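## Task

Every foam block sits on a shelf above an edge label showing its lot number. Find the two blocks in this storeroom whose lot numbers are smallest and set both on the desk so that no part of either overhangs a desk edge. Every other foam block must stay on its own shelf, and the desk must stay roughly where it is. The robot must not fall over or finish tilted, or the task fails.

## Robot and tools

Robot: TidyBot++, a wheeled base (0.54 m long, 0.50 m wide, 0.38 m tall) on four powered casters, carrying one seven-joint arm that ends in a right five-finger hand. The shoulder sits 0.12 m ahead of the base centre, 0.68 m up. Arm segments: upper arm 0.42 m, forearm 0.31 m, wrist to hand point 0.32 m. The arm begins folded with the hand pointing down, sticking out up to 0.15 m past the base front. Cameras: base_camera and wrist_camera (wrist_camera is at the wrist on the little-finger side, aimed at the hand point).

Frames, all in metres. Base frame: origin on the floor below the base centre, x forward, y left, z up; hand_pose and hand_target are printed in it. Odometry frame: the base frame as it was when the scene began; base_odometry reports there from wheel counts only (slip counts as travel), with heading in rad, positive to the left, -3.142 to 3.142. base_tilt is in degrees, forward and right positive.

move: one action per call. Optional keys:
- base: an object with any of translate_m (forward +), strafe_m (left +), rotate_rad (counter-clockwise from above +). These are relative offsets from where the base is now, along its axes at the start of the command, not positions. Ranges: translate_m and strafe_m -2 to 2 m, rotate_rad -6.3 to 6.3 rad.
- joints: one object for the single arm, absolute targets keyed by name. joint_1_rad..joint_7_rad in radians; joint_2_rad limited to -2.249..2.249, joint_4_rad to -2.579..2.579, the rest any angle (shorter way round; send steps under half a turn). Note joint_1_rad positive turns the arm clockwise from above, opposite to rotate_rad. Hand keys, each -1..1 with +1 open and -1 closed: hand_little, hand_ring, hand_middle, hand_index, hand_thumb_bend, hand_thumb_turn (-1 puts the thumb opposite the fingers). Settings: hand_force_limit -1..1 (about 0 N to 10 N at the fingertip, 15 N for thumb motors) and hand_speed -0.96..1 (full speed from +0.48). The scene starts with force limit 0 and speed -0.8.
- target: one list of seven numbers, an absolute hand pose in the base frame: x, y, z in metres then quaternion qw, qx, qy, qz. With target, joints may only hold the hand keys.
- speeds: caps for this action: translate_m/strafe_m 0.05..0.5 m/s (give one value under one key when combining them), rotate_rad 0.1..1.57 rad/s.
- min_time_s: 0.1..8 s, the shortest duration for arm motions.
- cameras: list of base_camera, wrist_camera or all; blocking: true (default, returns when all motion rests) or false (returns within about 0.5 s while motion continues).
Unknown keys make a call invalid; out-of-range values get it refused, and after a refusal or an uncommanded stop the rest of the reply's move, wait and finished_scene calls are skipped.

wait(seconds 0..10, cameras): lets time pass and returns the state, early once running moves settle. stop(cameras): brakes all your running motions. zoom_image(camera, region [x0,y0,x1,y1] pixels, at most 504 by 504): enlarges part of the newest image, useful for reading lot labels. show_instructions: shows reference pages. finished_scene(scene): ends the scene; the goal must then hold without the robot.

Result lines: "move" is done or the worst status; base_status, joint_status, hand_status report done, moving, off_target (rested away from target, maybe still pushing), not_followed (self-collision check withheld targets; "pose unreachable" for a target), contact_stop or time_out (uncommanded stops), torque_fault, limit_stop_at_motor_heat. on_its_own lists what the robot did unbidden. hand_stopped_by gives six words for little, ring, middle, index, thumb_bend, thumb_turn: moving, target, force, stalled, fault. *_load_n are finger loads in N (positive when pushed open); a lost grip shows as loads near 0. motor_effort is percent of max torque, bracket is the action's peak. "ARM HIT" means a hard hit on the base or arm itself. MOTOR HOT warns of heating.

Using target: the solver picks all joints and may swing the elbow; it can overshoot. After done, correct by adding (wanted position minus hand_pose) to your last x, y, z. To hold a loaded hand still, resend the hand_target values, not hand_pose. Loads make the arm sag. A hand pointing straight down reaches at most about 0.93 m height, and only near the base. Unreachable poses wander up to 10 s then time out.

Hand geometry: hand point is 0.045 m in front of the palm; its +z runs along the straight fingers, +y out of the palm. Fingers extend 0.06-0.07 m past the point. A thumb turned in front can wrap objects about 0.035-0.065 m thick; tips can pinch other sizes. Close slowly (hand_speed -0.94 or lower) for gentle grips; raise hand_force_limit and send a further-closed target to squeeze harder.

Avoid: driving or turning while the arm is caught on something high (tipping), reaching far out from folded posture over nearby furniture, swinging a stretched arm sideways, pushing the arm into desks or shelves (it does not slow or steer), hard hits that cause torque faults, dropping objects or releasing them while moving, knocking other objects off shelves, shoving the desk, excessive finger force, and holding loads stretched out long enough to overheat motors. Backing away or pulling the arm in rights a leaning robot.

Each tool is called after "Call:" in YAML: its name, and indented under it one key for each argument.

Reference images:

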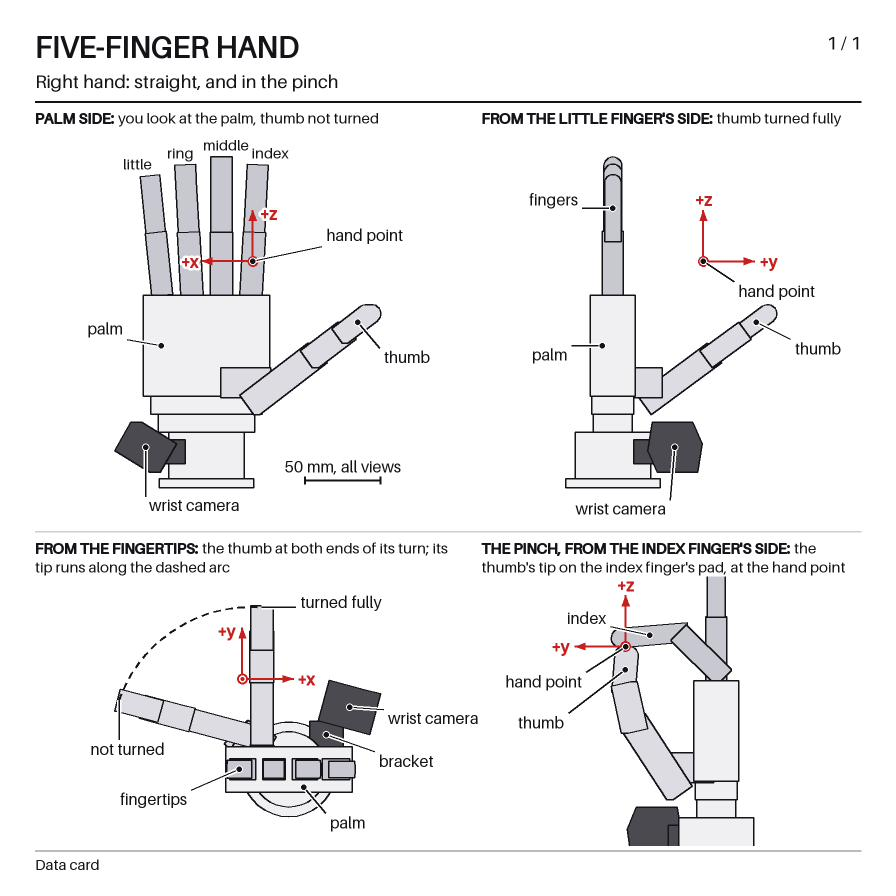

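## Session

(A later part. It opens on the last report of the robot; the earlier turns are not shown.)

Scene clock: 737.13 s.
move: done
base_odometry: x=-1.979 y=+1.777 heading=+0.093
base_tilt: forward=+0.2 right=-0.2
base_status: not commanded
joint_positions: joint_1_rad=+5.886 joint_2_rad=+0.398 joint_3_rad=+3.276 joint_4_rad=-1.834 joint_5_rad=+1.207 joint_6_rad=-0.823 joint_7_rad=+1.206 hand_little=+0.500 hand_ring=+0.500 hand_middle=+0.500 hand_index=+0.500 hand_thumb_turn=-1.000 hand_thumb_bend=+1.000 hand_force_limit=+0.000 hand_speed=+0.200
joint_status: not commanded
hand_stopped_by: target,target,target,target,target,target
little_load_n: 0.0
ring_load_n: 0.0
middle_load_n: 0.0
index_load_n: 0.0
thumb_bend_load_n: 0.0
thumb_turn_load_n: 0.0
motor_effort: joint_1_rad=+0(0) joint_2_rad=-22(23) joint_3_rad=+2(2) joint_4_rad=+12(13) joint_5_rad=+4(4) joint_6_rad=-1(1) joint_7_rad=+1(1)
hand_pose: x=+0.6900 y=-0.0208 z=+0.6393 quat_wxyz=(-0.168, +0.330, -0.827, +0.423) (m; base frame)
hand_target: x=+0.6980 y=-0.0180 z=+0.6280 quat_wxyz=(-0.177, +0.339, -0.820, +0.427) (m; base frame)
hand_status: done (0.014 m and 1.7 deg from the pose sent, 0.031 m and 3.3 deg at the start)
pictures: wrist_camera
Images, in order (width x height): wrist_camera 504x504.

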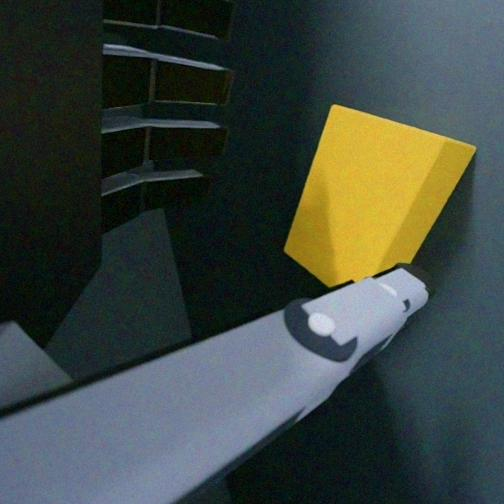

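Call:
move:
  target: [0.683, -0.021, 0.597, 0.1767, -0.3395, 0.8197, -0.4266]
  min_time_s: 2
  cameras: ["wrist_camera"]

Scene clock: 745.13 s.
move: done
base_odometry: x=-1.979 y=+1.777 heading=+0.093
base_tilt: forward=+0.2 right=-0.1
base_status: not commanded
joint_positions: joint_1_rad=+5.887 joint_2_rad=+0.423 joint_3_rad=+3.272 joint_4_rad=-1.924 joint_5_rad=+1.326 joint_6_rad=-0.816 joint_7_rad=+1.040 hand_little=+0.500 hand_ring=+0.500 hand_middle=+0.500 hand_index=+0.500 hand_thumb_turn=-1.000 hand_thumb_bend=+1.000 hand_force_limit=+0.000 hand_speed=+0.200
joint_status: not commanded
hand_stopped_by: target,target,target,target,target,target
little_load_n: 0.0
ring_load_n: 0.0
middle_load_n: 0.0
index_load_n: 0.0
thumb_bend_load_n: 0.5
thumb_turn_load_n: 0.0
motor_effort: joint_1_rad=+0(1) joint_2_rad=-22(23) joint_3_rad=+2(2) joint_4_rad=+11(12) joint_5_rad=+3(4) joint_6_rad=-2(2) joint_7_rad=+0(1)
hand_pose: x=+0.6770 y=-0.0321 z=+0.6131 quat_wxyz=(-0.166, +0.324, -0.824, +0.435) (m; base frame)
hand_target: x=+0.6830 y=-0.0210 z=+0.5970 quat_wxyz=(-0.177, +0.339, -0.820, +0.427) (m; base frame)
hand_status: done (0.020 m and 2.4 deg from the pose sent, 0.043 m and 1.7 deg at the start)
pictures: wrist_camera
Images, in order (width x height): wrist_camera 504x504.

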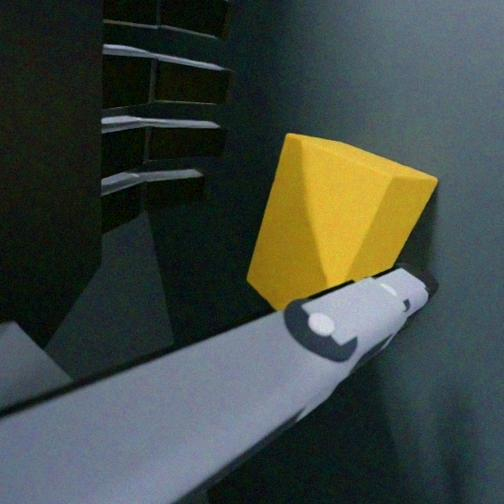

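Call:
move:
  target: [0.673, -0.015, 0.570, 0.1767, -0.3395, 0.8197, -0.4266]
  min_time_s: 2
  cameras: ["wrist_camera"]

Scene clock: 763.37 s.
move: done
base_odometry: x=-1.979 y=+1.777 heading=+0.093
base_tilt: forward=+0.2 right=-0.1
base_status: not commanded
joint_positions: joint_1_rad=+5.893 joint_2_rad=+0.463 joint_3_rad=+3.233 joint_4_rad=-1.977 joint_5_rad=+1.411 joint_6_rad=-0.816 joint_7_rad=+0.902 hand_little=+0.500 hand_ring=+0.500 hand_middle=+0.500 hand_index=+0.500 hand_thumb_turn=-1.000 hand_thumb_bend=+1.000 hand_force_limit=+0.000 hand_speed=+0.200
joint_status: not commanded
hand_stopped_by: target,target,target,target,target,target
little_load_n: 0.0
ring_load_n: 0.0
middle_load_n: 0.5
index_load_n: 0.0
thumb_bend_load_n: 0.0
thumb_turn_load_n: 0.0
motor_effort: joint_1_rad=+0(0) joint_2_rad=-23(23) joint_3_rad=+2(2) joint_4_rad=+10(11) joint_5_rad=+3(3) joint_6_rad=-3(3) joint_7_rad=+0(1)
hand_pose: x=+0.6702 y=-0.0222 z=+0.5853 quat_wxyz=(-0.170, +0.327, -0.823, +0.432) (m; base frame)
hand_target: x=+0.6730 y=-0.0150 z=+0.5700 quat_wxyz=(-0.177, +0.339, -0.820, +0.427) (m; base frame)
hand_status: done (0.017 m and 1.8 deg from the pose sent, 0.047 m and 2.4 deg at the start)
pictures: wrist_camera
Images, in order (width x height): wrist_camera 504x504.

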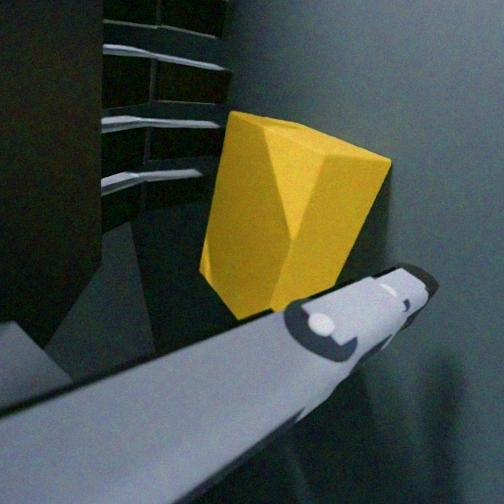

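Call:
move:
  joints: {"hand_speed":-0.93,"hand_force_limit":-0.4,"hand_index":-0.3,"hand_middle":-0.3,"hand_ring":-0.3}
  cameras: ["wrist_camera"]

Scene clock: 779.30 s.
move: off_target
base_odometry: x=-1.979 y=+1.777 heading=+0.093
base_tilt: forward=+0.2 right=-0.1
base_status: not commanded
joint_positions: joint_1_rad=+5.896 joint_2_rad=+0.465 joint_3_rad=+3.232 joint_4_rad=-1.979 joint_5_rad=+1.417 joint_6_rad=-0.816 joint_7_rad=+0.901 hand_little=+0.500 hand_ring=-0.300 hand_middle=+0.035 hand_index=+0.042 hand_thumb_turn=-1.000 hand_thumb_bend=+1.000 hand_force_limit=-0.400 hand_speed=-0.930
joint_status: hand_middle off_target (ended at +0.035, target -0.300); hand_index off_target (ended at +0.042, target -0.300); the others done
hand_stopped_by: target,target,force,force,target,target
little_load_n: 0.0
ring_load_n: 0.0
middle_load_n: 3.0
index_load_n: 2.0
thumb_bend_load_n: 1.0
thumb_turn_load_n: -0.5
motor_effort: joint_1_rad=+0(1) joint_2_rad=-23(23) joint_3_rad=+2(2) joint_4_rad=+9(11) joint_5_rad=+3(3) joint_6_rad=-3(3) joint_7_rad=+1(1)
hand_pose: x=+0.6701 y=-0.0233 z=+0.5843 quat_wxyz=(-0.169, +0.329, -0.822, +0.433) (m; base frame)
hand_target: x=+0.6730 y=-0.0150 z=+0.5700 quat_wxyz=(-0.177, +0.339, -0.820, +0.427) (m; base frame)
hand_status: not commanded
pictures: wrist_camera
Images, in order (width x height): wrist_camera 504x504.

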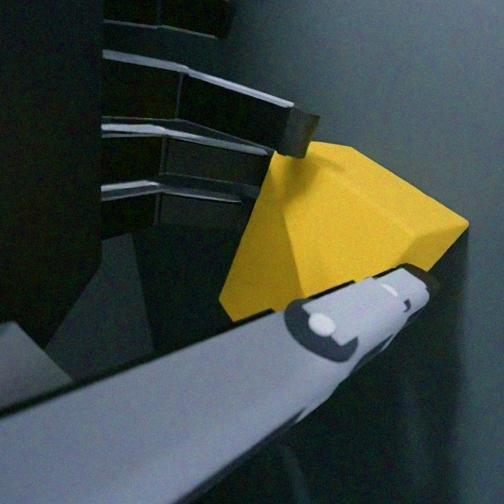

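Call:
zoom_image:
  camera: "wrist_camera"
  region: [190, 90, 490, 390]

Scaled by 1.680 from the camera's 504x504 image, which has a finer 720x720 frame.

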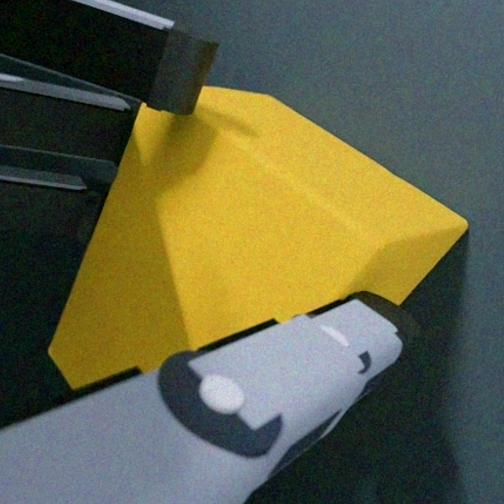

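Call:
move:
  joints: {"hand_ring":0.3}
  cameras: []

Call:
move:
  joints: {"hand_force_limit":-0.2,"hand_index":-0.31,"hand_middle":-0.31}
  cameras: ["wrist_camera"]

Scene clock: 801.60 s.
move: done
base_odometry: x=-1.979 y=+1.777 heading=+0.093
base_tilt: forward=+0.2 right=-0.1
base_status: not commanded
joint_positions: joint_1_rad=+5.896 joint_2_rad=+0.465 joint_3_rad=+3.232 joint_4_rad=-1.979 joint_5_rad=+1.417 joint_6_rad=-0.816 joint_7_rad=+0.901 hand_little=+0.500 hand_ring=+0.300 hand_middle=+0.035 hand_index=+0.042 hand_thumb_turn=-1.000 hand_thumb_bend=+1.000 hand_force_limit=-0.400 hand_speed=-0.930
joint_status: all done
hand_stopped_by: target,target,force,force,target,target
little_load_n: -0.5
ring_load_n: 0.0
middle_load_n: 2.5
index_load_n: 2.0
thumb_bend_load_n: 1.0
thumb_turn_load_n: -0.5
motor_effort: joint_1_rad=+0(0) joint_2_rad=-22(23) joint_3_rad=+2(2) joint_4_rad=+10(11) joint_5_rad=+3(3) joint_6_rad=-3(3) joint_7_rad=+1(2)
hand_pose: x=+0.6701 y=-0.0233 z=+0.5843 quat_wxyz=(-0.169, +0.329, -0.822, +0.433) (m; base frame)
hand_target: x=+0.6730 y=-0.0150 z=+0.5700 quat_wxyz=(-0.177, +0.339, -0.820, +0.427) (m; base frame)
hand_status: not commanded
pictures: none
No camera images: "cameras" was empty.

Scene clock: 802.03 s.
move: off_target
base_odometry: x=-1.979 y=+1.777 heading=+0.093
base_tilt: forward=+0.2 right=-0.2
base_status: not commanded
joint_positions: joint_1_rad=+5.896 joint_2_rad=+0.465 joint_3_rad=+3.232 joint_4_rad=-1.979 joint_5_rad=+1.417 joint_6_rad=-0.816 joint_7_rad=+0.901 hand_little=+0.500 hand_ring=+0.300 hand_middle=+0.030 hand_index=+0.030 hand_thumb_turn=-1.000 hand_thumb_bend=+1.000 hand_force_limit=-0.200 hand_speed=-0.930
joint_status: hand_middle off_target (ended at +0.030, target -0.310); hand_index off_target (ended at +0.030, target -0.310); the others done
hand_stopped_by: target,target,force,force,target,target
little_load_n: 0.0
ring_load_n: 0.0
middle_load_n: 4.0
index_load_n: 4.0
thumb_bend_load_n: 1.0
thumb_turn_load_n: -1.5
motor_effort: joint_1_rad=+0(0) joint_2_rad=-23(23) joint_3_rad=+2(2) joint_4_rad=+10(11) joint_5_rad=+3(3) joint_6_rad=-3(3) joint_7_rad=+1(1)
hand_pose: x=+0.6701 y=-0.0233 z=+0.5843 quat_wxyz=(-0.169, +0.329, -0.822, +0.433) (m; base frame)
hand_target: x=+0.6730 y=-0.0150 z=+0.5700 quat_wxyz=(-0.177, +0.339, -0.820, +0.427) (m; base frame)
hand_status: not commanded
pictures: wrist_camera
Images, in order (width x height): wrist_camera 504x504.

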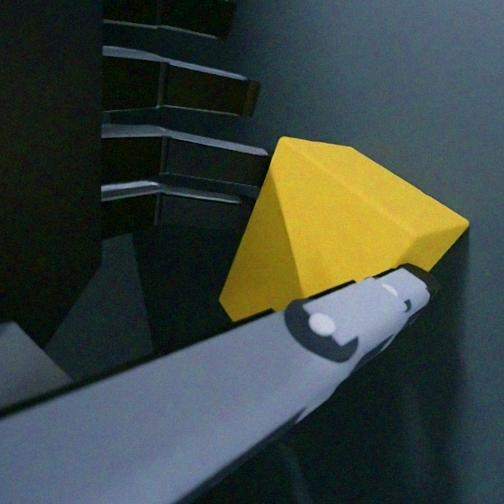

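Call:
move:
  target: [0.673, -0.015, 0.62, 0.1767, -0.3395, 0.8197, -0.4266]
  min_time_s: 3
  cameras: ["wrist_camera"]

Scene clock: 810.37 s.
move: done
base_odometry: x=-1.979 y=+1.777 heading=+0.093
base_tilt: forward=+0.2 right=-0.1
base_status: not commanded
joint_positions: joint_1_rad=+5.895 joint_2_rad=+0.443 joint_3_rad=+3.232 joint_4_rad=-1.954 joint_5_rad=+1.381 joint_6_rad=-0.816 joint_7_rad=+1.002 hand_little=+0.500 hand_ring=+0.300 hand_middle=+0.030 hand_index=+0.030 hand_thumb_turn=-1.000 hand_thumb_bend=+1.000 hand_force_limit=-0.200 hand_speed=-0.930
joint_status: not commanded
hand_stopped_by: target,target,force,force,target,target
little_load_n: 0.0
ring_load_n: 0.0
middle_load_n: 4.0
index_load_n: 4.5
thumb_bend_load_n: 1.0
thumb_turn_load_n: -1.0
motor_effort: joint_1_rad=+0(0) joint_2_rad=-23(23) joint_3_rad=+2(2) joint_4_rad=+11(11) joint_5_rad=+3(3) joint_6_rad=-3(3) joint_7_rad=+1(1)
hand_pose: x=+0.6723 y=-0.0208 z=+0.5970 quat_wxyz=(-0.164, +0.348, -0.814, +0.435) (m; base frame)
hand_target: x=+0.6730 y=-0.0150 z=+0.6200 quat_wxyz=(-0.177, +0.339, -0.820, +0.427) (m; base frame)
hand_status: done (0.024 m and 2.1 deg from the pose sent, 0.037 m and 1.7 deg at the start)
pictures: wrist_camera
Images, in order (width x height): wrist_camera 504x504.

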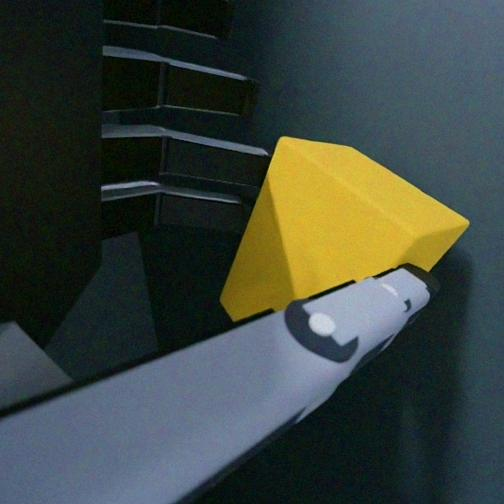

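Call:
move:
  target: [0.673, -0.015, 0.68, 0.1767, -0.3395, 0.8197, -0.4266]
  min_time_s: 3
  cameras: ["wrist_camera"]

Scene clock: 817.57 s.
move: done
base_odometry: x=-1.979 y=+1.777 heading=+0.093
base_tilt: forward=+0.2 right=-0.2
base_status: not commanded
joint_positions: joint_1_rad=+5.895 joint_2_rad=+0.349 joint_3_rad=+3.232 joint_4_rad=-1.857 joint_5_rad=+1.238 joint_6_rad=-0.849 joint_7_rad=+1.235 hand_little=+0.500 hand_ring=+0.300 hand_middle=+0.030 hand_index=+0.030 hand_thumb_turn=-1.000 hand_thumb_bend=+1.000 hand_force_limit=-0.200 hand_speed=-0.930
joint_status: not commanded
hand_stopped_by: target,target,force,force,target,target
little_load_n: 0.0
ring_load_n: 0.0
middle_load_n: 3.5
index_load_n: 4.5
thumb_bend_load_n: 1.0
thumb_turn_load_n: -1.0
motor_effort: joint_1_rad=+0(0) joint_2_rad=-22(23) joint_3_rad=+1(2) joint_4_rad=+12(13) joint_5_rad=+4(4) joint_6_rad=-1(3) joint_7_rad=+0(1)
hand_pose: x=+0.6808 y=-0.0152 z=+0.6573 quat_wxyz=(-0.174, +0.352, -0.812, +0.431) (m; base frame)
hand_target: x=+0.6730 y=-0.0150 z=+0.6800 quat_wxyz=(-0.177, +0.339, -0.820, +0.427) (m; base frame)
hand_status: done (0.024 m and 1.7 deg from the pose sent, 0.083 m and 2.1 deg at the start)
pictures: wrist_camera
Images, in order (width x height): wrist_camera 504x504.

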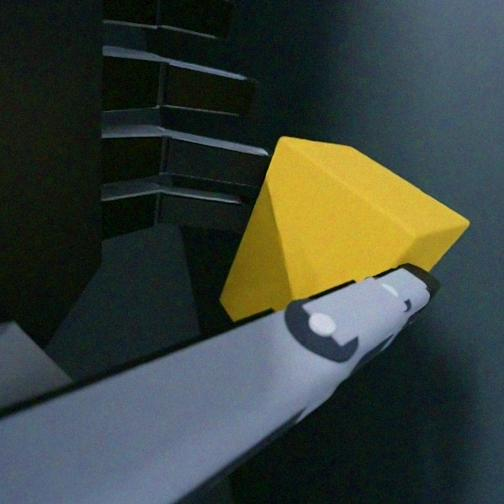

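Call:
move:
  joints: {"hand_force_limit":0.0,"hand_index":-0.32,"hand_middle":-0.32}
  cameras: []

Call:
move:
  target: [0.53, 0.0, 0.72, 0.1767, -0.3395, 0.8197, -0.4266]
  min_time_s: 4
  cameras: ["wrist_camera"]

Call:
move:
  target: [0.40, 0.0, 0.84, 0.1767, -0.3395, 0.8197, -0.4266]
  min_time_s: 4
  cameras: ["all"]

Scene clock: 838.23 s.
move: off_target
base_odometry: x=-1.979 y=+1.777 heading=+0.093
base_tilt: forward=+0.2 right=-0.2
base_status: not commanded
joint_positions: joint_1_rad=+5.895 joint_2_rad=+0.349 joint_3_rad=+3.232 joint_4_rad=-1.857 joint_5_rad=+1.238 joint_6_rad=-0.849 joint_7_rad=+1.236 hand_little=+0.500 hand_ring=+0.300 hand_middle=+0.025 hand_index=+0.026 hand_thumb_turn=-1.000 hand_thumb_bend=+1.000 hand_force_limit=+0.000 hand_speed=-0.930
joint_status: hand_middle off_target (ended at +0.025, target -0.320); hand_index off_target (ended at +0.026, target -0.320); the others done
hand_stopped_by: target,target,force,force,target,target
little_load_n: 0.0
ring_load_n: 0.0
middle_load_n: 5.0
index_load_n: 5.0
thumb_bend_load_n: 1.5
thumb_turn_load_n: -1.5
motor_effort: joint_1_rad=+0(0) joint_2_rad=-22(22) joint_3_rad=+1(2) joint_4_rad=+12(13) joint_5_rad=+4(4) joint_6_rad=-1(1) joint_7_rad=+0(1)
hand_pose: x=+0.6808 y=-0.0152 z=+0.6573 quat_wxyz=(-0.174, +0.352, -0.812, +0.431) (m; base frame)
hand_target: x=+0.6730 y=-0.0150 z=+0.6800 quat_wxyz=(-0.177, +0.339, -0.820, +0.427) (m; base frame)
hand_status: not commanded
pictures: none
No camera images: "cameras" was empty.

Scene clock: 842.53 s.
move: done
base_odometry: x=-1.979 y=+1.777 heading=+0.093
base_tilt: forward=+0.2 right=-0.1
base_status: not commanded
joint_positions: joint_1_rad=+6.003 joint_2_rad=+0.018 joint_3_rad=+2.884 joint_4_rad=-2.062 joint_5_rad=+1.147 joint_6_rad=-1.072 joint_7_rad=+1.236 hand_little=+0.500 hand_ring=+0.300 hand_middle=+0.025 hand_index=+0.026 hand_thumb_turn=-1.000 hand_thumb_bend=+1.000 hand_force_limit=+0.000 hand_speed=-0.930
joint_status: not commanded
hand_stopped_by: target,target,force,force,target,target
little_load_n: 0.0
ring_load_n: 0.0
middle_load_n: 5.0
index_load_n: 5.5
thumb_bend_load_n: 1.5
thumb_turn_load_n: -1.5
motor_effort: joint_1_rad=+0(0) joint_2_rad=-13(23) joint_3_rad=+0(1) joint_4_rad=+13(13) joint_5_rad=+5(5) joint_6_rad=-1(1) joint_7_rad=+0(1)
hand_pose: x=+0.5543 y=+0.0081 z=+0.7218 quat_wxyz=(-0.197, +0.346, -0.810, +0.430) (m; base frame)
hand_target: x=+0.5300 y=+0.0000 z=+0.7200 quat_wxyz=(-0.177, +0.339, -0.820, +0.427) (m; base frame)
hand_status: done (0.026 m and 2.7 deg from the pose sent, 0.164 m and 1.8 deg at the start)
pictures: wrist_camera
Images, in order (width x height): wrist_camera 504x504.

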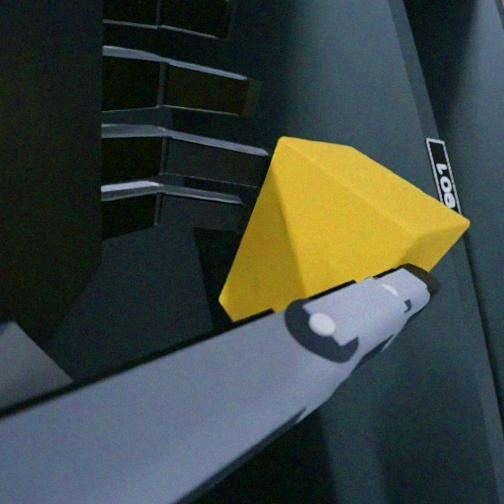

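Scene clock: 846.87 s.
move: done
base_odometry: x=-1.979 y=+1.777 heading=+0.093
base_tilt: forward=+0.1 right=-0.2
base_status: not commanded
joint_positions: joint_1_rad=+6.386 joint_2_rad=-0.446 joint_3_rad=+2.624 joint_4_rad=-1.937 joint_5_rad=+0.736 joint_6_rad=-1.250 joint_7_rad=+1.801 hand_little=+0.500 hand_ring=+0.300 hand_middle=+0.025 hand_index=+0.026 hand_thumb_turn=-1.000 hand_thumb_bend=+1.000 hand_force_limit=+0.000 hand_speed=-0.930
joint_status: not commanded
hand_stopped_by: target,target,force,force,target,target
little_load_n: 0.0
ring_load_n: 0.0
middle_load_n: 5.0
index_load_n: 5.5
thumb_bend_load_n: 1.5
thumb_turn_load_n: -1.5
motor_effort: joint_1_rad=+0(1) joint_2_rad=-1(14) joint_3_rad=+2(2) joint_4_rad=+14(15) joint_5_rad=+6(6) joint_6_rad=+3(3) joint_7_rad=+1(1)
hand_pose: x=+0.4156 y=-0.0119 z=+0.8423 quat_wxyz=(-0.187, +0.326, -0.815, +0.440) (m; base frame)
hand_target: x=+0.4000 y=+0.0000 z=+0.8400 quat_wxyz=(-0.177, +0.339, -0.820, +0.427) (m; base frame)
hand_status: done (0.020 m and 2.6 deg from the pose sent, 0.195 m and 2.7 deg at the start)
pictures: base_camera, wrist_camera
Images, in order (width x height): base_camera 644x364, wrist_camera 504x504.

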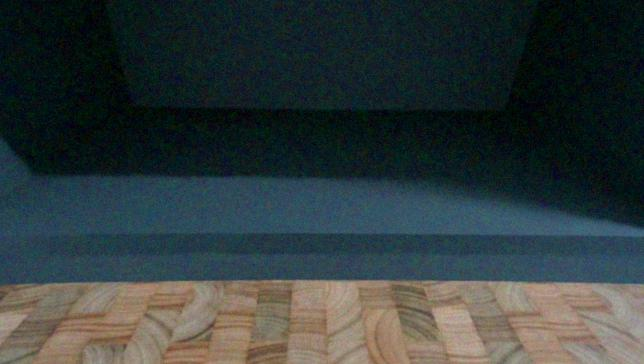

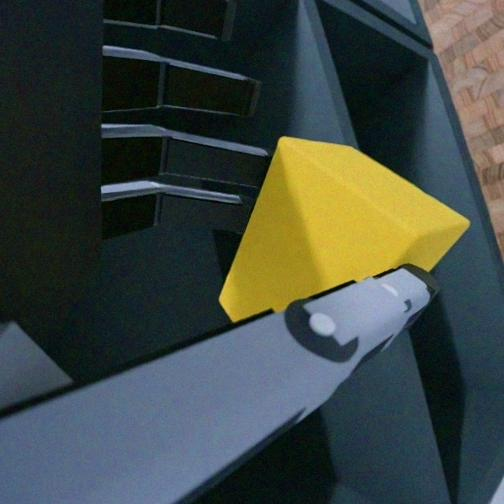

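Call:
move:
  base: {"translate_m": -0.05, "strafe_m": -1.7}
  speeds: {"strafe_m": 0.4}
  cameras: ["all"]

Scene clock: 857.97 s.
move: done
base_odometry: x=-1.871 y=+0.079 heading=+0.093
base_tilt: forward=+0.2 right=-0.1
base_status: done
joint_positions: joint_1_rad=+6.387 joint_2_rad=-0.450 joint_3_rad=+2.618 joint_4_rad=-1.934 joint_5_rad=+0.733 joint_6_rad=-1.252 joint_7_rad=+1.802 hand_little=+0.500 hand_ring=+0.300 hand_middle=+0.025 hand_index=+0.026 hand_thumb_turn=-1.000 hand_thumb_bend=+1.000 hand_force_limit=+0.000 hand_speed=-0.930
joint_status: not commanded
hand_stopped_by: target,target,force,force,target,target
little_load_n: 0.0
ring_load_n: 0.0
middle_load_n: 5.0
index_load_n: 5.5
thumb_bend_load_n: 1.5
thumb_turn_load_n: -1.5
motor_effort: joint_1_rad=+0(1) joint_2_rad=+0(4) joint_3_rad=+2(3) joint_4_rad=+14(15) joint_5_rad=+5(6) joint_6_rad=+3(3) joint_7_rad=+1(2)
hand_pose: x=+0.4144 y=-0.0092 z=+0.8434 quat_wxyz=(-0.189, +0.327, -0.815, +0.440) (m; base frame)
hand_target: x=+0.4000 y=+0.0000 z=+0.8400 quat_wxyz=(-0.177, +0.339, -0.820, +0.427) (m; base frame)
hand_status: not commanded
pictures: base_camera, wrist_camera
Images, in order (width x height): base_camera 644x364, wrist_camera 504x504.

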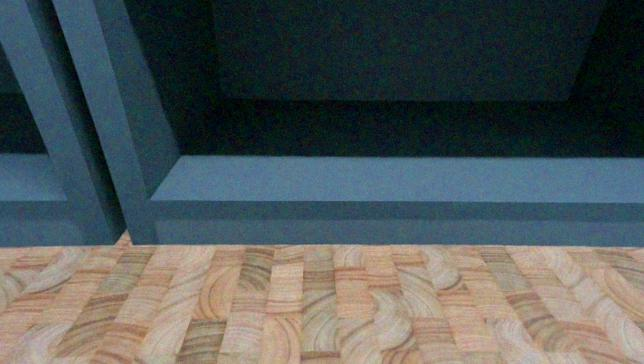

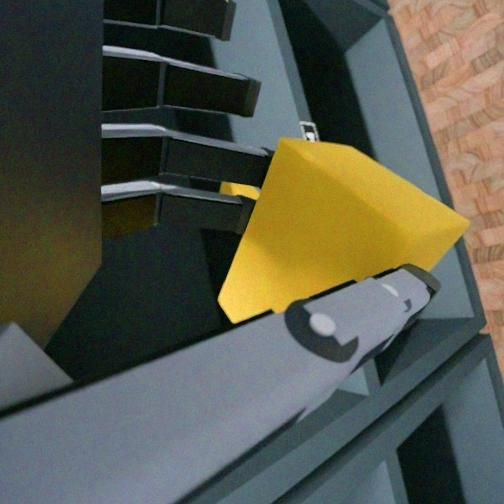

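Call:
move:
  base: {"translate_m": 0.05, "strafe_m": -1.5, "rotate_rad": 0.015}
  speeds: {"strafe_m": 0.4}
  cameras: ["all"]

Scene clock: 868.57 s.
move: done
base_odometry: x=-1.682 y=-1.410 heading=+0.108
base_tilt: forward=+0.2 right=-0.1
base_status: done
joint_positions: joint_1_rad=+6.387 joint_2_rad=-0.450 joint_3_rad=+2.616 joint_4_rad=-1.934 joint_5_rad=+0.732 joint_6_rad=-1.253 joint_7_rad=+1.802 hand_little=+0.500 hand_ring=+0.300 hand_middle=+0.025 hand_index=+0.026 hand_thumb_turn=-1.000 hand_thumb_bend=+1.000 hand_force_limit=+0.000 hand_speed=-0.930
joint_status: not commanded
hand_stopped_by: target,target,force,force,target,target
little_load_n: 0.0
ring_load_n: 0.0
middle_load_n: 5.0
index_load_n: 5.5
thumb_bend_load_n: 1.5
thumb_turn_load_n: -1.5
motor_effort: joint_1_rad=+0(1) joint_2_rad=-1(1) joint_3_rad=+2(4) joint_4_rad=+13(15) joint_5_rad=+6(6) joint_6_rad=+3(3) joint_7_rad=+1(1)
hand_pose: x=+0.4143 y=-0.0086 z=+0.8434 quat_wxyz=(-0.189, +0.327, -0.814, +0.440) (m; base frame)
hand_target: x=+0.4000 y=+0.0000 z=+0.8400 quat_wxyz=(-0.177, +0.339, -0.820, +0.427) (m; base frame)
hand_status: not commanded
pictures: base_camera, wrist_camera
Images, in order (width x height): base_camera 644x364, wrist_camera 504x504.

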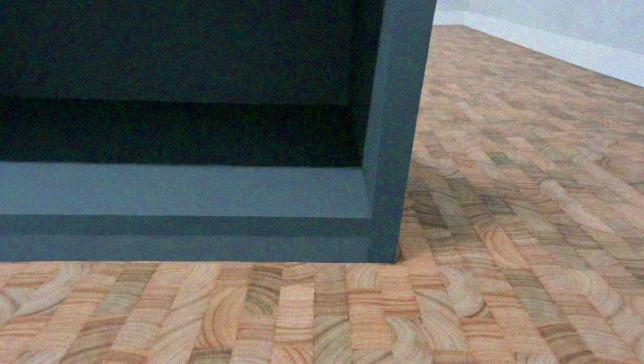

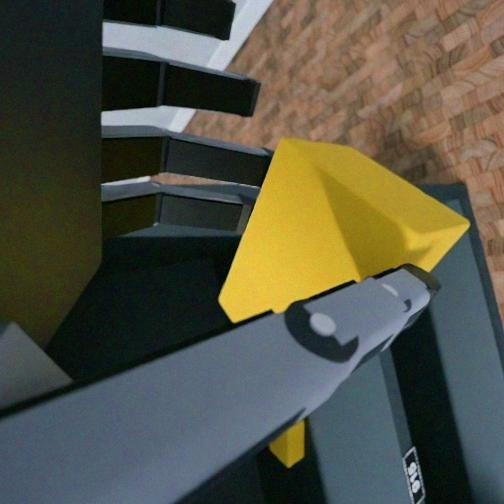

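Call:
move:
  base: {"strafe_m": -0.62}
  speeds: {"strafe_m": 0.4}
  cameras: ["base_camera"]

Scene clock: 876.93 s.
move: done
base_odometry: x=-1.615 y=-2.026 heading=+0.109
base_tilt: forward=+0.2 right=-0.1
base_status: done
joint_positions: joint_1_rad=+6.387 joint_2_rad=-0.450 joint_3_rad=+2.615 joint_4_rad=-1.934 joint_5_rad=+0.731 joint_6_rad=-1.253 joint_7_rad=+1.802 hand_little=+0.500 hand_ring=+0.300 hand_middle=+0.025 hand_index=+0.026 hand_thumb_turn=-1.000 hand_thumb_bend=+1.000 hand_force_limit=+0.000 hand_speed=-0.930
joint_status: not commanded
hand_stopped_by: target,target,force,force,target,target
little_load_n: 0.0
ring_load_n: 0.0
middle_load_n: 5.0
index_load_n: 5.5
thumb_bend_load_n: 1.5
thumb_turn_load_n: -1.0
motor_effort: joint_1_rad=+0(1) joint_2_rad=+0(1) joint_3_rad=+2(3) joint_4_rad=+14(15) joint_5_rad=+6(6) joint_6_rad=+3(3) joint_7_rad=+1(1)
hand_pose: x=+0.4142 y=-0.0085 z=+0.8434 quat_wxyz=(-0.189, +0.327, -0.814, +0.440) (m; base frame)
hand_target: x=+0.4000 y=+0.0000 z=+0.8400 quat_wxyz=(-0.177, +0.339, -0.820, +0.427) (m; base frame)
hand_status: not commanded
pictures: base_camera
Images, in order (width x height): base_camera 644x364.

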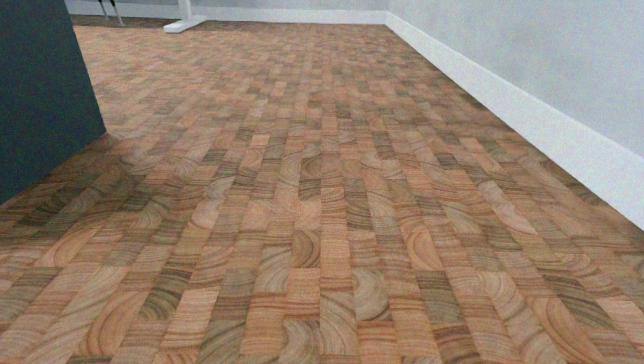

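Call:
move:
  base: {"translate_m": 1.65}
  cameras: ["base_camera"]

Call:
move:
  base: {"strafe_m": 1.2}
  cameras: ["all"]

Scene clock: 888.70 s.
move: done
base_odometry: x=+0.026 y=-1.847 heading=+0.109
base_tilt: forward=+0.2 right=-0.1
base_status: done
joint_positions: joint_1_rad=+6.388 joint_2_rad=-0.456 joint_3_rad=+2.615 joint_4_rad=-1.934 joint_5_rad=+0.731 joint_6_rad=-1.254 joint_7_rad=+1.802 hand_little=+0.500 hand_ring=+0.300 hand_middle=+0.025 hand_index=+0.026 hand_thumb_turn=-1.000 hand_thumb_bend=+1.000 hand_force_limit=+0.000 hand_speed=-0.930
joint_status: not commanded
hand_stopped_by: target,target,force,force,target,target
little_load_n: 0.0
ring_load_n: 0.0
middle_load_n: 5.0
index_load_n: 5.5
thumb_bend_load_n: 1.5
thumb_turn_load_n: -1.5
motor_effort: joint_1_rad=+0(1) joint_2_rad=+0(2) joint_3_rad=+2(3) joint_4_rad=+14(15) joint_5_rad=+5(6) joint_6_rad=+3(3) joint_7_rad=+0(1)
hand_pose: x=+0.4132 y=-0.0085 z=+0.8450 quat_wxyz=(-0.191, +0.326, -0.814, +0.441) (m; base frame)
hand_target: x=+0.4000 y=+0.0000 z=+0.8400 quat_wxyz=(-0.177, +0.339, -0.820, +0.427) (m; base frame)
hand_status: not commanded
pictures: base_camera
Images, in order (width x height): base_camera 644x364.

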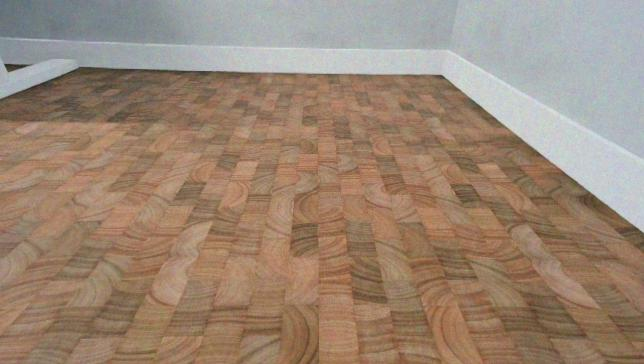

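Scene clock: 892.47 s.
move: done
base_odometry: x=-0.104 y=-0.654 heading=+0.108
base_tilt: forward=+0.2 right=-0.1
base_status: done
joint_positions: joint_1_rad=+6.388 joint_2_rad=-0.456 joint_3_rad=+2.615 joint_4_rad=-1.934 joint_5_rad=+0.731 joint_6_rad=-1.254 joint_7_rad=+1.802 hand_little=+0.500 hand_ring=+0.300 hand_middle=+0.025 hand_index=+0.026 hand_thumb_turn=-1.000 hand_thumb_bend=+1.000 hand_force_limit=+0.000 hand_speed=-0.930
joint_status: not commanded
hand_stopped_by: target,target,force,force,target,target
little_load_n: 0.0
ring_load_n: 0.0
middle_load_n: 5.0
index_load_n: 5.0
thumb_bend_load_n: 1.5
thumb_turn_load_n: -1.5
motor_effort: joint_1_rad=+0(0) joint_2_rad=+0(1) joint_3_rad=+2(3) joint_4_rad=+14(15) joint_5_rad=+6(6) joint_6_rad=+3(3) joint_7_rad=+0(1)
hand_pose: x=+0.4131 y=-0.0085 z=+0.8449 quat_wxyz=(-0.191, +0.326, -0.814, +0.441) (m; base frame)
hand_target: x=+0.4000 y=+0.0000 z=+0.8400 quat_wxyz=(-0.177, +0.339, -0.820, +0.427) (m; base frame)
hand_status: not commanded
pictures: base_camera, wrist_camera
Images, in order (width x height): base_camera 644x364, wrist_camera 504x504.

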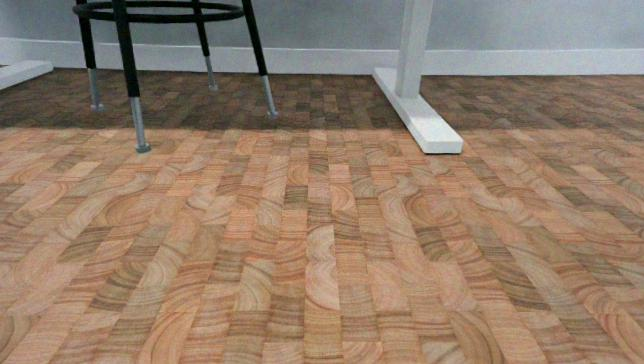

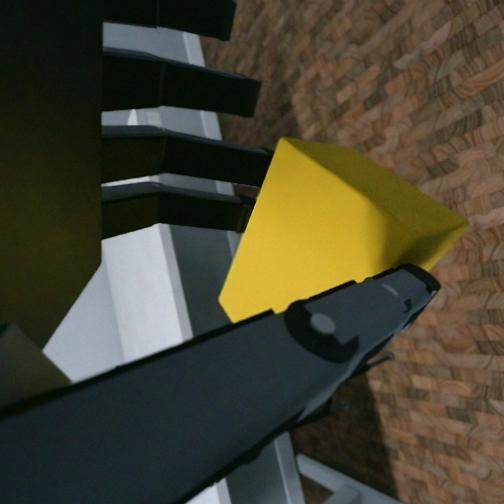

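Call:
move:
  base: {"translate_m": 0.33, "strafe_m": 0.25}
  speeds: {"translate_m": 0.3}
  target: [0.42, 0.0, 0.93, 0.1767, -0.3395, 0.8197, -0.4266]
  min_time_s: 2
  cameras: ["all"]

Scene clock: 909.37 s.
move: done
base_odometry: x=+0.197 y=-0.370 heading=+0.108
base_tilt: forward=+0.2 right=-0.1
base_status: done
joint_positions: joint_1_rad=+6.391 joint_2_rad=-0.384 joint_3_rad=+2.615 joint_4_rad=-1.614 joint_5_rad=+0.731 joint_6_rad=-1.420 joint_7_rad=+1.971 hand_little=+0.500 hand_ring=+0.300 hand_middle=+0.025 hand_index=+0.026 hand_thumb_turn=-1.000 hand_thumb_bend=+1.000 hand_force_limit=+0.000 hand_speed=-0.930
joint_status: not commanded
hand_stopped_by: target,target,force,force,target,target
little_load_n: 0.0
ring_load_n: 0.0
middle_load_n: 5.0
index_load_n: 5.5
thumb_bend_load_n: 1.5
thumb_turn_load_n: -1.5
motor_effort: joint_1_rad=+0(1) joint_2_rad=-1(4) joint_3_rad=+2(3) joint_4_rad=+14(15) joint_5_rad=+5(6) joint_6_rad=+4(4) joint_7_rad=+0(1)
hand_pose: x=+0.4293 y=+0.0046 z=+0.9395 quat_wxyz=(-0.204, +0.329, -0.809, +0.443) (m; base frame)
hand_target: x=+0.4200 y=+0.0000 z=+0.9300 quat_wxyz=(-0.177, +0.339, -0.820, +0.427) (m; base frame)
hand_status: done (0.014 m and 4.0 deg from the pose sent, 0.086 m and 2.9 deg at the start)
pictures: base_camera, wrist_camera
Images, in order (width x height): base_camera 644x364, wrist_camera 504x504.

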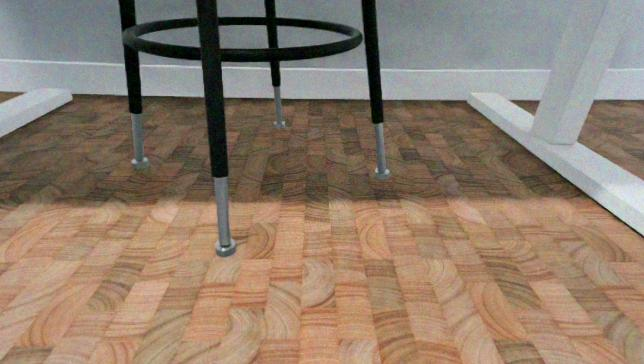

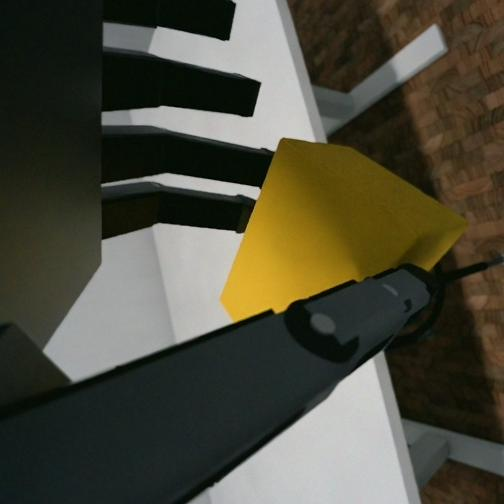

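Call:
move:
  target: [0.78, 0.0, 0.90, 0.1767, -0.3395, 0.8197, -0.4266]
  min_time_s: 3
  cameras: ["all"]

Scene clock: 919.50 s.
move: done
base_odometry: x=+0.197 y=-0.370 heading=+0.108
base_tilt: forward=+0.2 right=-0.2
base_status: not commanded
joint_positions: joint_1_rad=+5.905 joint_2_rad=+0.460 joint_3_rad=+3.344 joint_4_rad=-0.870 joint_5_rad=+0.731 joint_6_rad=-1.322 joint_7_rad=+2.069 hand_little=+0.500 hand_ring=+0.300 hand_middle=+0.025 hand_index=+0.026 hand_thumb_turn=-1.000 hand_thumb_bend=+1.000 hand_force_limit=+0.000 hand_speed=-0.930
joint_status: not commanded
hand_stopped_by: target,target,force,force,target,target
little_load_n: 0.0
ring_load_n: 0.0
middle_load_n: 5.0
index_load_n: 5.5
thumb_bend_load_n: 1.5
thumb_turn_load_n: -1.5
motor_effort: joint_1_rad=+0(1) joint_2_rad=-26(28) joint_3_rad=+2(3) joint_4_rad=+14(15) joint_5_rad=+5(6) joint_6_rad=+4(4) joint_7_rad=+0(1)
hand_pose: x=+0.7680 y=-0.0116 z=+0.8998 quat_wxyz=(-0.167, +0.312, -0.832, +0.428) (m; base frame)
hand_target: x=+0.7800 y=+0.0000 z=+0.9000 quat_wxyz=(-0.177, +0.339, -0.820, +0.427) (m; base frame)
hand_status: done (0.017 m and 3.6 deg from the pose sent, 0.353 m and 4.0 deg at the start)
pictures: base_camera, wrist_camera
Images, in order (width x height): base_camera 644x364, wrist_camera 504x504.

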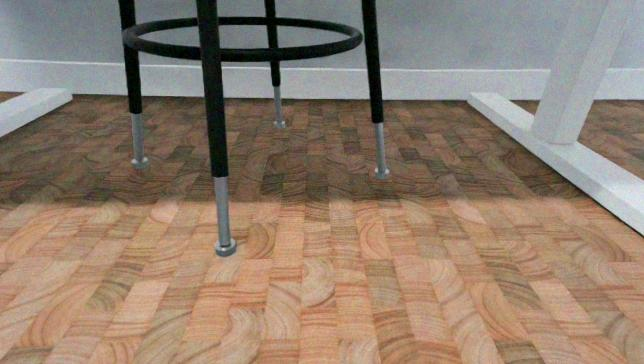

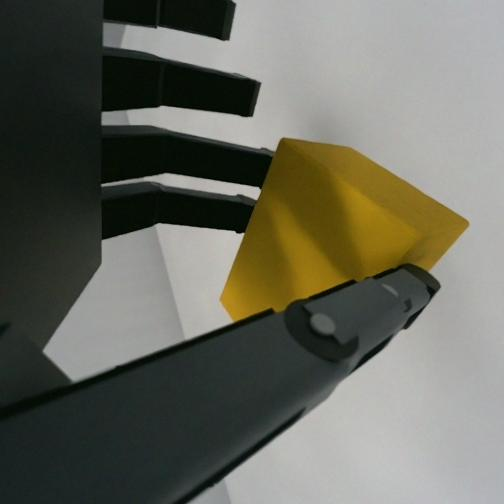

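Call:
move:
  target: [0.78, 0.01, 0.83, 0.1767, -0.3395, 0.8197, -0.4266]
  min_time_s: 2
  cameras: ["wrist_camera"]

Scene clock: 936.47 s.
move: done
base_odometry: x=+0.197 y=-0.370 heading=+0.108
base_tilt: forward=+0.2 right=-0.2
base_status: not commanded
joint_positions: joint_1_rad=+5.881 joint_2_rad=+0.460 joint_3_rad=+3.344 joint_4_rad=-1.088 joint_5_rad=+0.733 joint_6_rad=-1.179 joint_7_rad=+1.981 hand_little=+0.500 hand_ring=+0.300 hand_middle=+0.025 hand_index=+0.026 hand_thumb_turn=-1.000 hand_thumb_bend=+1.000 hand_force_limit=+0.000 hand_speed=-0.930
joint_status: not commanded
hand_stopped_by: target,target,force,force,target,target
little_load_n: 0.0
ring_load_n: 0.0
middle_load_n: 5.0
index_load_n: 5.5
thumb_bend_load_n: 1.5
thumb_turn_load_n: -1.5
motor_effort: joint_1_rad=+0(0) joint_2_rad=-27(28) joint_3_rad=+2(2) joint_4_rad=+14(15) joint_5_rad=+5(5) joint_6_rad=+3(4) joint_7_rad=+1(1)
hand_pose: x=+0.7681 y=+0.0072 z=+0.8202 quat_wxyz=(-0.155, +0.347, -0.829, +0.409) (m; base frame)
hand_target: x=+0.7800 y=+0.0100 z=+0.8300 quat_wxyz=(-0.177, +0.339, -0.820, +0.427) (m; base frame)
hand_status: done (0.016 m and 3.5 deg from the pose sent, 0.074 m and 3.6 deg at the start)
pictures: wrist_camera
Images, in order (width x height): wrist_camera 504x504.

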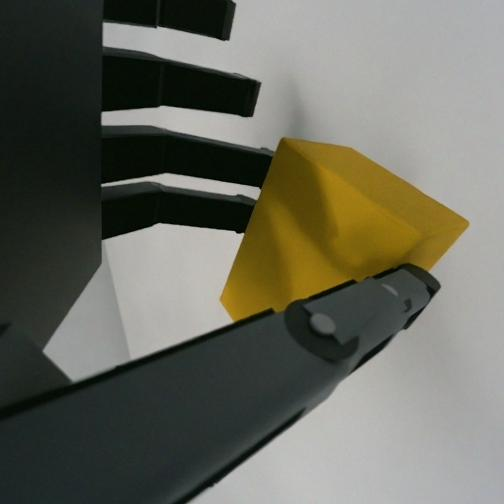

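Call:
move:
  target: [0.78, 0.01, 0.805, 0.1767, -0.3395, 0.8197, -0.4266]
  min_time_s: 1.5
  cameras: ["wrist_camera"]

Call:
move:
  target: [0.78, 0.01, 0.785, 0.1767, -0.3395, 0.8197, -0.4266]
  min_time_s: 1.5
  cameras: ["wrist_camera"]

Scene clock: 942.60 s.
move: done
base_odometry: x=+0.197 y=-0.370 heading=+0.108
base_tilt: forward=+0.2 right=-0.2
base_status: not commanded
joint_positions: joint_1_rad=+5.879 joint_2_rad=+0.460 joint_3_rad=+3.344 joint_4_rad=-1.164 joint_5_rad=+0.758 joint_6_rad=-1.128 joint_7_rad=+1.915 hand_little=+0.500 hand_ring=+0.300 hand_middle=+0.025 hand_index=+0.026 hand_thumb_turn=-1.000 hand_thumb_bend=+1.000 hand_force_limit=+0.000 hand_speed=-0.930
joint_status: not commanded
hand_stopped_by: target,target,force,force,target,target
little_load_n: 0.0
ring_load_n: 0.0
middle_load_n: 5.0
index_load_n: 5.5
thumb_bend_load_n: 1.5
thumb_turn_load_n: -1.5
motor_effort: joint_1_rad=+0(0) joint_2_rad=-27(27) joint_3_rad=+2(2) joint_4_rad=+14(15) joint_5_rad=+5(5) joint_6_rad=+3(3) joint_7_rad=+1(1)
hand_pose: x=+0.7680 y=+0.0057 z=+0.7970 quat_wxyz=(-0.155, +0.343, -0.831, +0.410) (m; base frame)
hand_target: x=+0.7800 y=+0.0100 z=+0.8050 quat_wxyz=(-0.177, +0.339, -0.820, +0.427) (m; base frame)
hand_status: done (0.015 m and 3.4 deg from the pose sent, 0.020 m and 3.5 deg at the start)
pictures: wrist_camera
Images, in order (width x height): wrist_camera 504x504.

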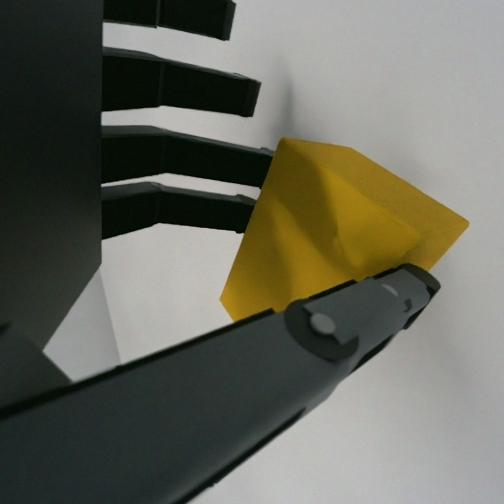

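Scene clock: 944.40 s.
move: done
base_odometry: x=+0.197 y=-0.370 heading=+0.108
base_tilt: forward=+0.2 right=-0.1
base_status: not commanded
joint_positions: joint_1_rad=+5.874 joint_2_rad=+0.460 joint_3_rad=+3.344 joint_4_rad=-1.220 joint_5_rad=+0.780 joint_6_rad=-1.087 joint_7_rad=+1.863 hand_little=+0.500 hand_ring=+0.300 hand_middle=+0.025 hand_index=+0.026 hand_thumb_turn=-1.000 hand_thumb_bend=+1.000 hand_force_limit=+0.000 hand_speed=-0.930
joint_status: not commanded
hand_stopped_by: target,target,force,force,target,target
little_load_n: 0.0
ring_load_n: 0.0
middle_load_n: 5.5
index_load_n: 5.5
thumb_bend_load_n: 2.0
thumb_turn_load_n: -1.0
motor_effort: joint_1_rad=+0(0) joint_2_rad=-27(27) joint_3_rad=+2(2) joint_4_rad=+14(15) joint_5_rad=+5(5) joint_6_rad=+3(3) joint_7_rad=+1(1)
hand_pose: x=+0.7677 y=+0.0069 z=+0.7801 quat_wxyz=(-0.158, +0.342, -0.831, +0.410) (m; base frame)
hand_target: x=+0.7800 y=+0.0100 z=+0.7850 quat_wxyz=(-0.177, +0.339, -0.820, +0.427) (m; base frame)
hand_status: done (0.014 m and 3.2 deg from the pose sent, 0.017 m and 3.4 deg at the start)
pictures: wrist_camera
Images, in order (width x height): wrist_camera 504x504.

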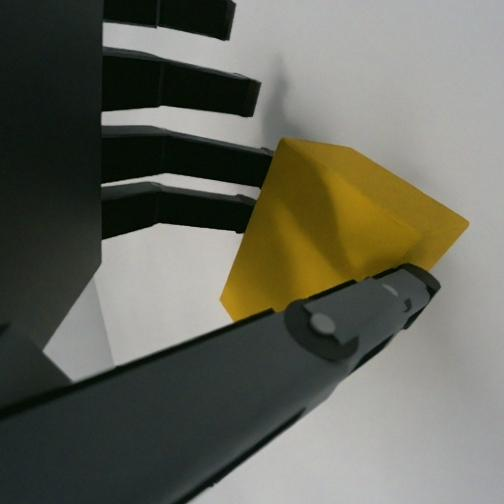

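Call:
move:
  target: [0.78, 0.01, 0.772, 0.1767, -0.3395, 0.8197, -0.4266]
  min_time_s: 1.5
  cameras: ["wrist_camera"]

Scene clock: 949.93 s.
move: done
base_odometry: x=+0.197 y=-0.370 heading=+0.108
base_tilt: forward=+0.2 right=-0.2
base_status: not commanded
joint_positions: joint_1_rad=+5.870 joint_2_rad=+0.460 joint_3_rad=+3.344 joint_4_rad=-1.251 joint_5_rad=+0.797 joint_6_rad=-1.062 joint_7_rad=+1.829 hand_little=+0.500 hand_ring=+0.300 hand_middle=+0.025 hand_index=+0.026 hand_thumb_turn=-1.000 hand_thumb_bend=+1.000 hand_force_limit=+0.000 hand_speed=-0.930
joint_status: not commanded
hand_stopped_by: target,target,force,force,target,target
little_load_n: 0.0
ring_load_n: 0.0
middle_load_n: 5.0
index_load_n: 5.0
thumb_bend_load_n: 1.5
thumb_turn_load_n: -1.5
motor_effort: joint_1_rad=+0(0) joint_2_rad=-25(27) joint_3_rad=+2(3) joint_4_rad=+14(15) joint_5_rad=+4(5) joint_6_rad=+3(3) joint_7_rad=+1(1)
hand_pose: x=+0.7683 y=+0.0081 z=+0.7714 quat_wxyz=(-0.162, +0.341, -0.830, +0.410) (m; base frame)
hand_target: x=+0.7800 y=+0.0100 z=+0.7720 quat_wxyz=(-0.177, +0.339, -0.820, +0.427) (m; base frame)
hand_status: done (0.012 m and 2.8 deg from the pose sent, 0.015 m and 3.2 deg at the start)
pictures: wrist_camera
Images, in order (width x height): wrist_camera 504x504.

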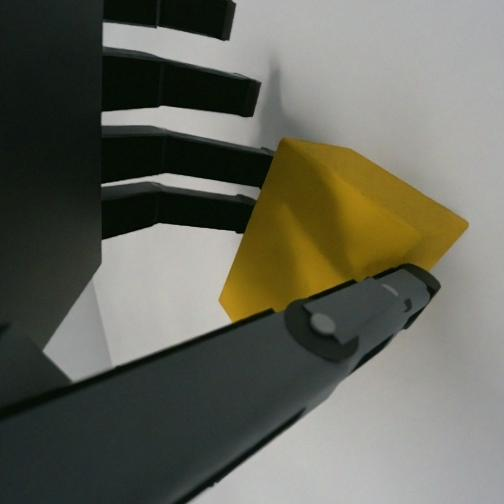

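Call:
move:
  target: [0.78, 0.01, 0.758, 0.1767, -0.3395, 0.8197, -0.4266]
  min_time_s: 1.5
  cameras: ["wrist_camera"]

Scene clock: 956.33 s.
move: done
base_odometry: x=+0.197 y=-0.370 heading=+0.108
base_tilt: forward=+0.2 right=-0.1
base_status: not commanded
joint_positions: joint_1_rad=+5.864 joint_2_rad=+0.460 joint_3_rad=+3.344 joint_4_rad=-1.272 joint_5_rad=+0.828 joint_6_rad=-1.038 joint_7_rad=+1.793 hand_little=+0.500 hand_ring=+0.300 hand_middle=+0.025 hand_index=+0.026 hand_thumb_turn=-1.000 hand_thumb_bend=+1.000 hand_force_limit=+0.000 hand_speed=-0.930
joint_status: not commanded
hand_stopped_by: target,target,force,force,target,target
little_load_n: 0.0
ring_load_n: 0.0
middle_load_n: 4.0
index_load_n: 4.5
thumb_bend_load_n: 2.0
thumb_turn_load_n: -2.5
motor_effort: joint_1_rad=+0(0) joint_2_rad=-21(26) joint_3_rad=+1(2) joint_4_rad=+10(15) joint_5_rad=+2(4) joint_6_rad=+3(3) joint_7_rad=+0(1)
hand_pose: x=+0.7726 y=+0.0087 z=+0.7700 quat_wxyz=(-0.170, +0.339, -0.826, +0.417) (m; base frame)
hand_target: x=+0.7800 y=+0.0100 z=+0.7580 quat_wxyz=(-0.177, +0.339, -0.820, +0.427) (m; base frame)
hand_status: done (0.014 m and 1.5 deg from the pose sent, 0.018 m and 2.8 deg at the start)
pictures: wrist_camera
Images, in order (width x height): wrist_camera 504x504.

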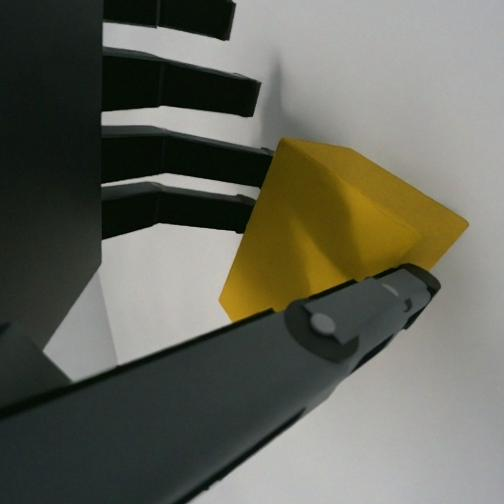

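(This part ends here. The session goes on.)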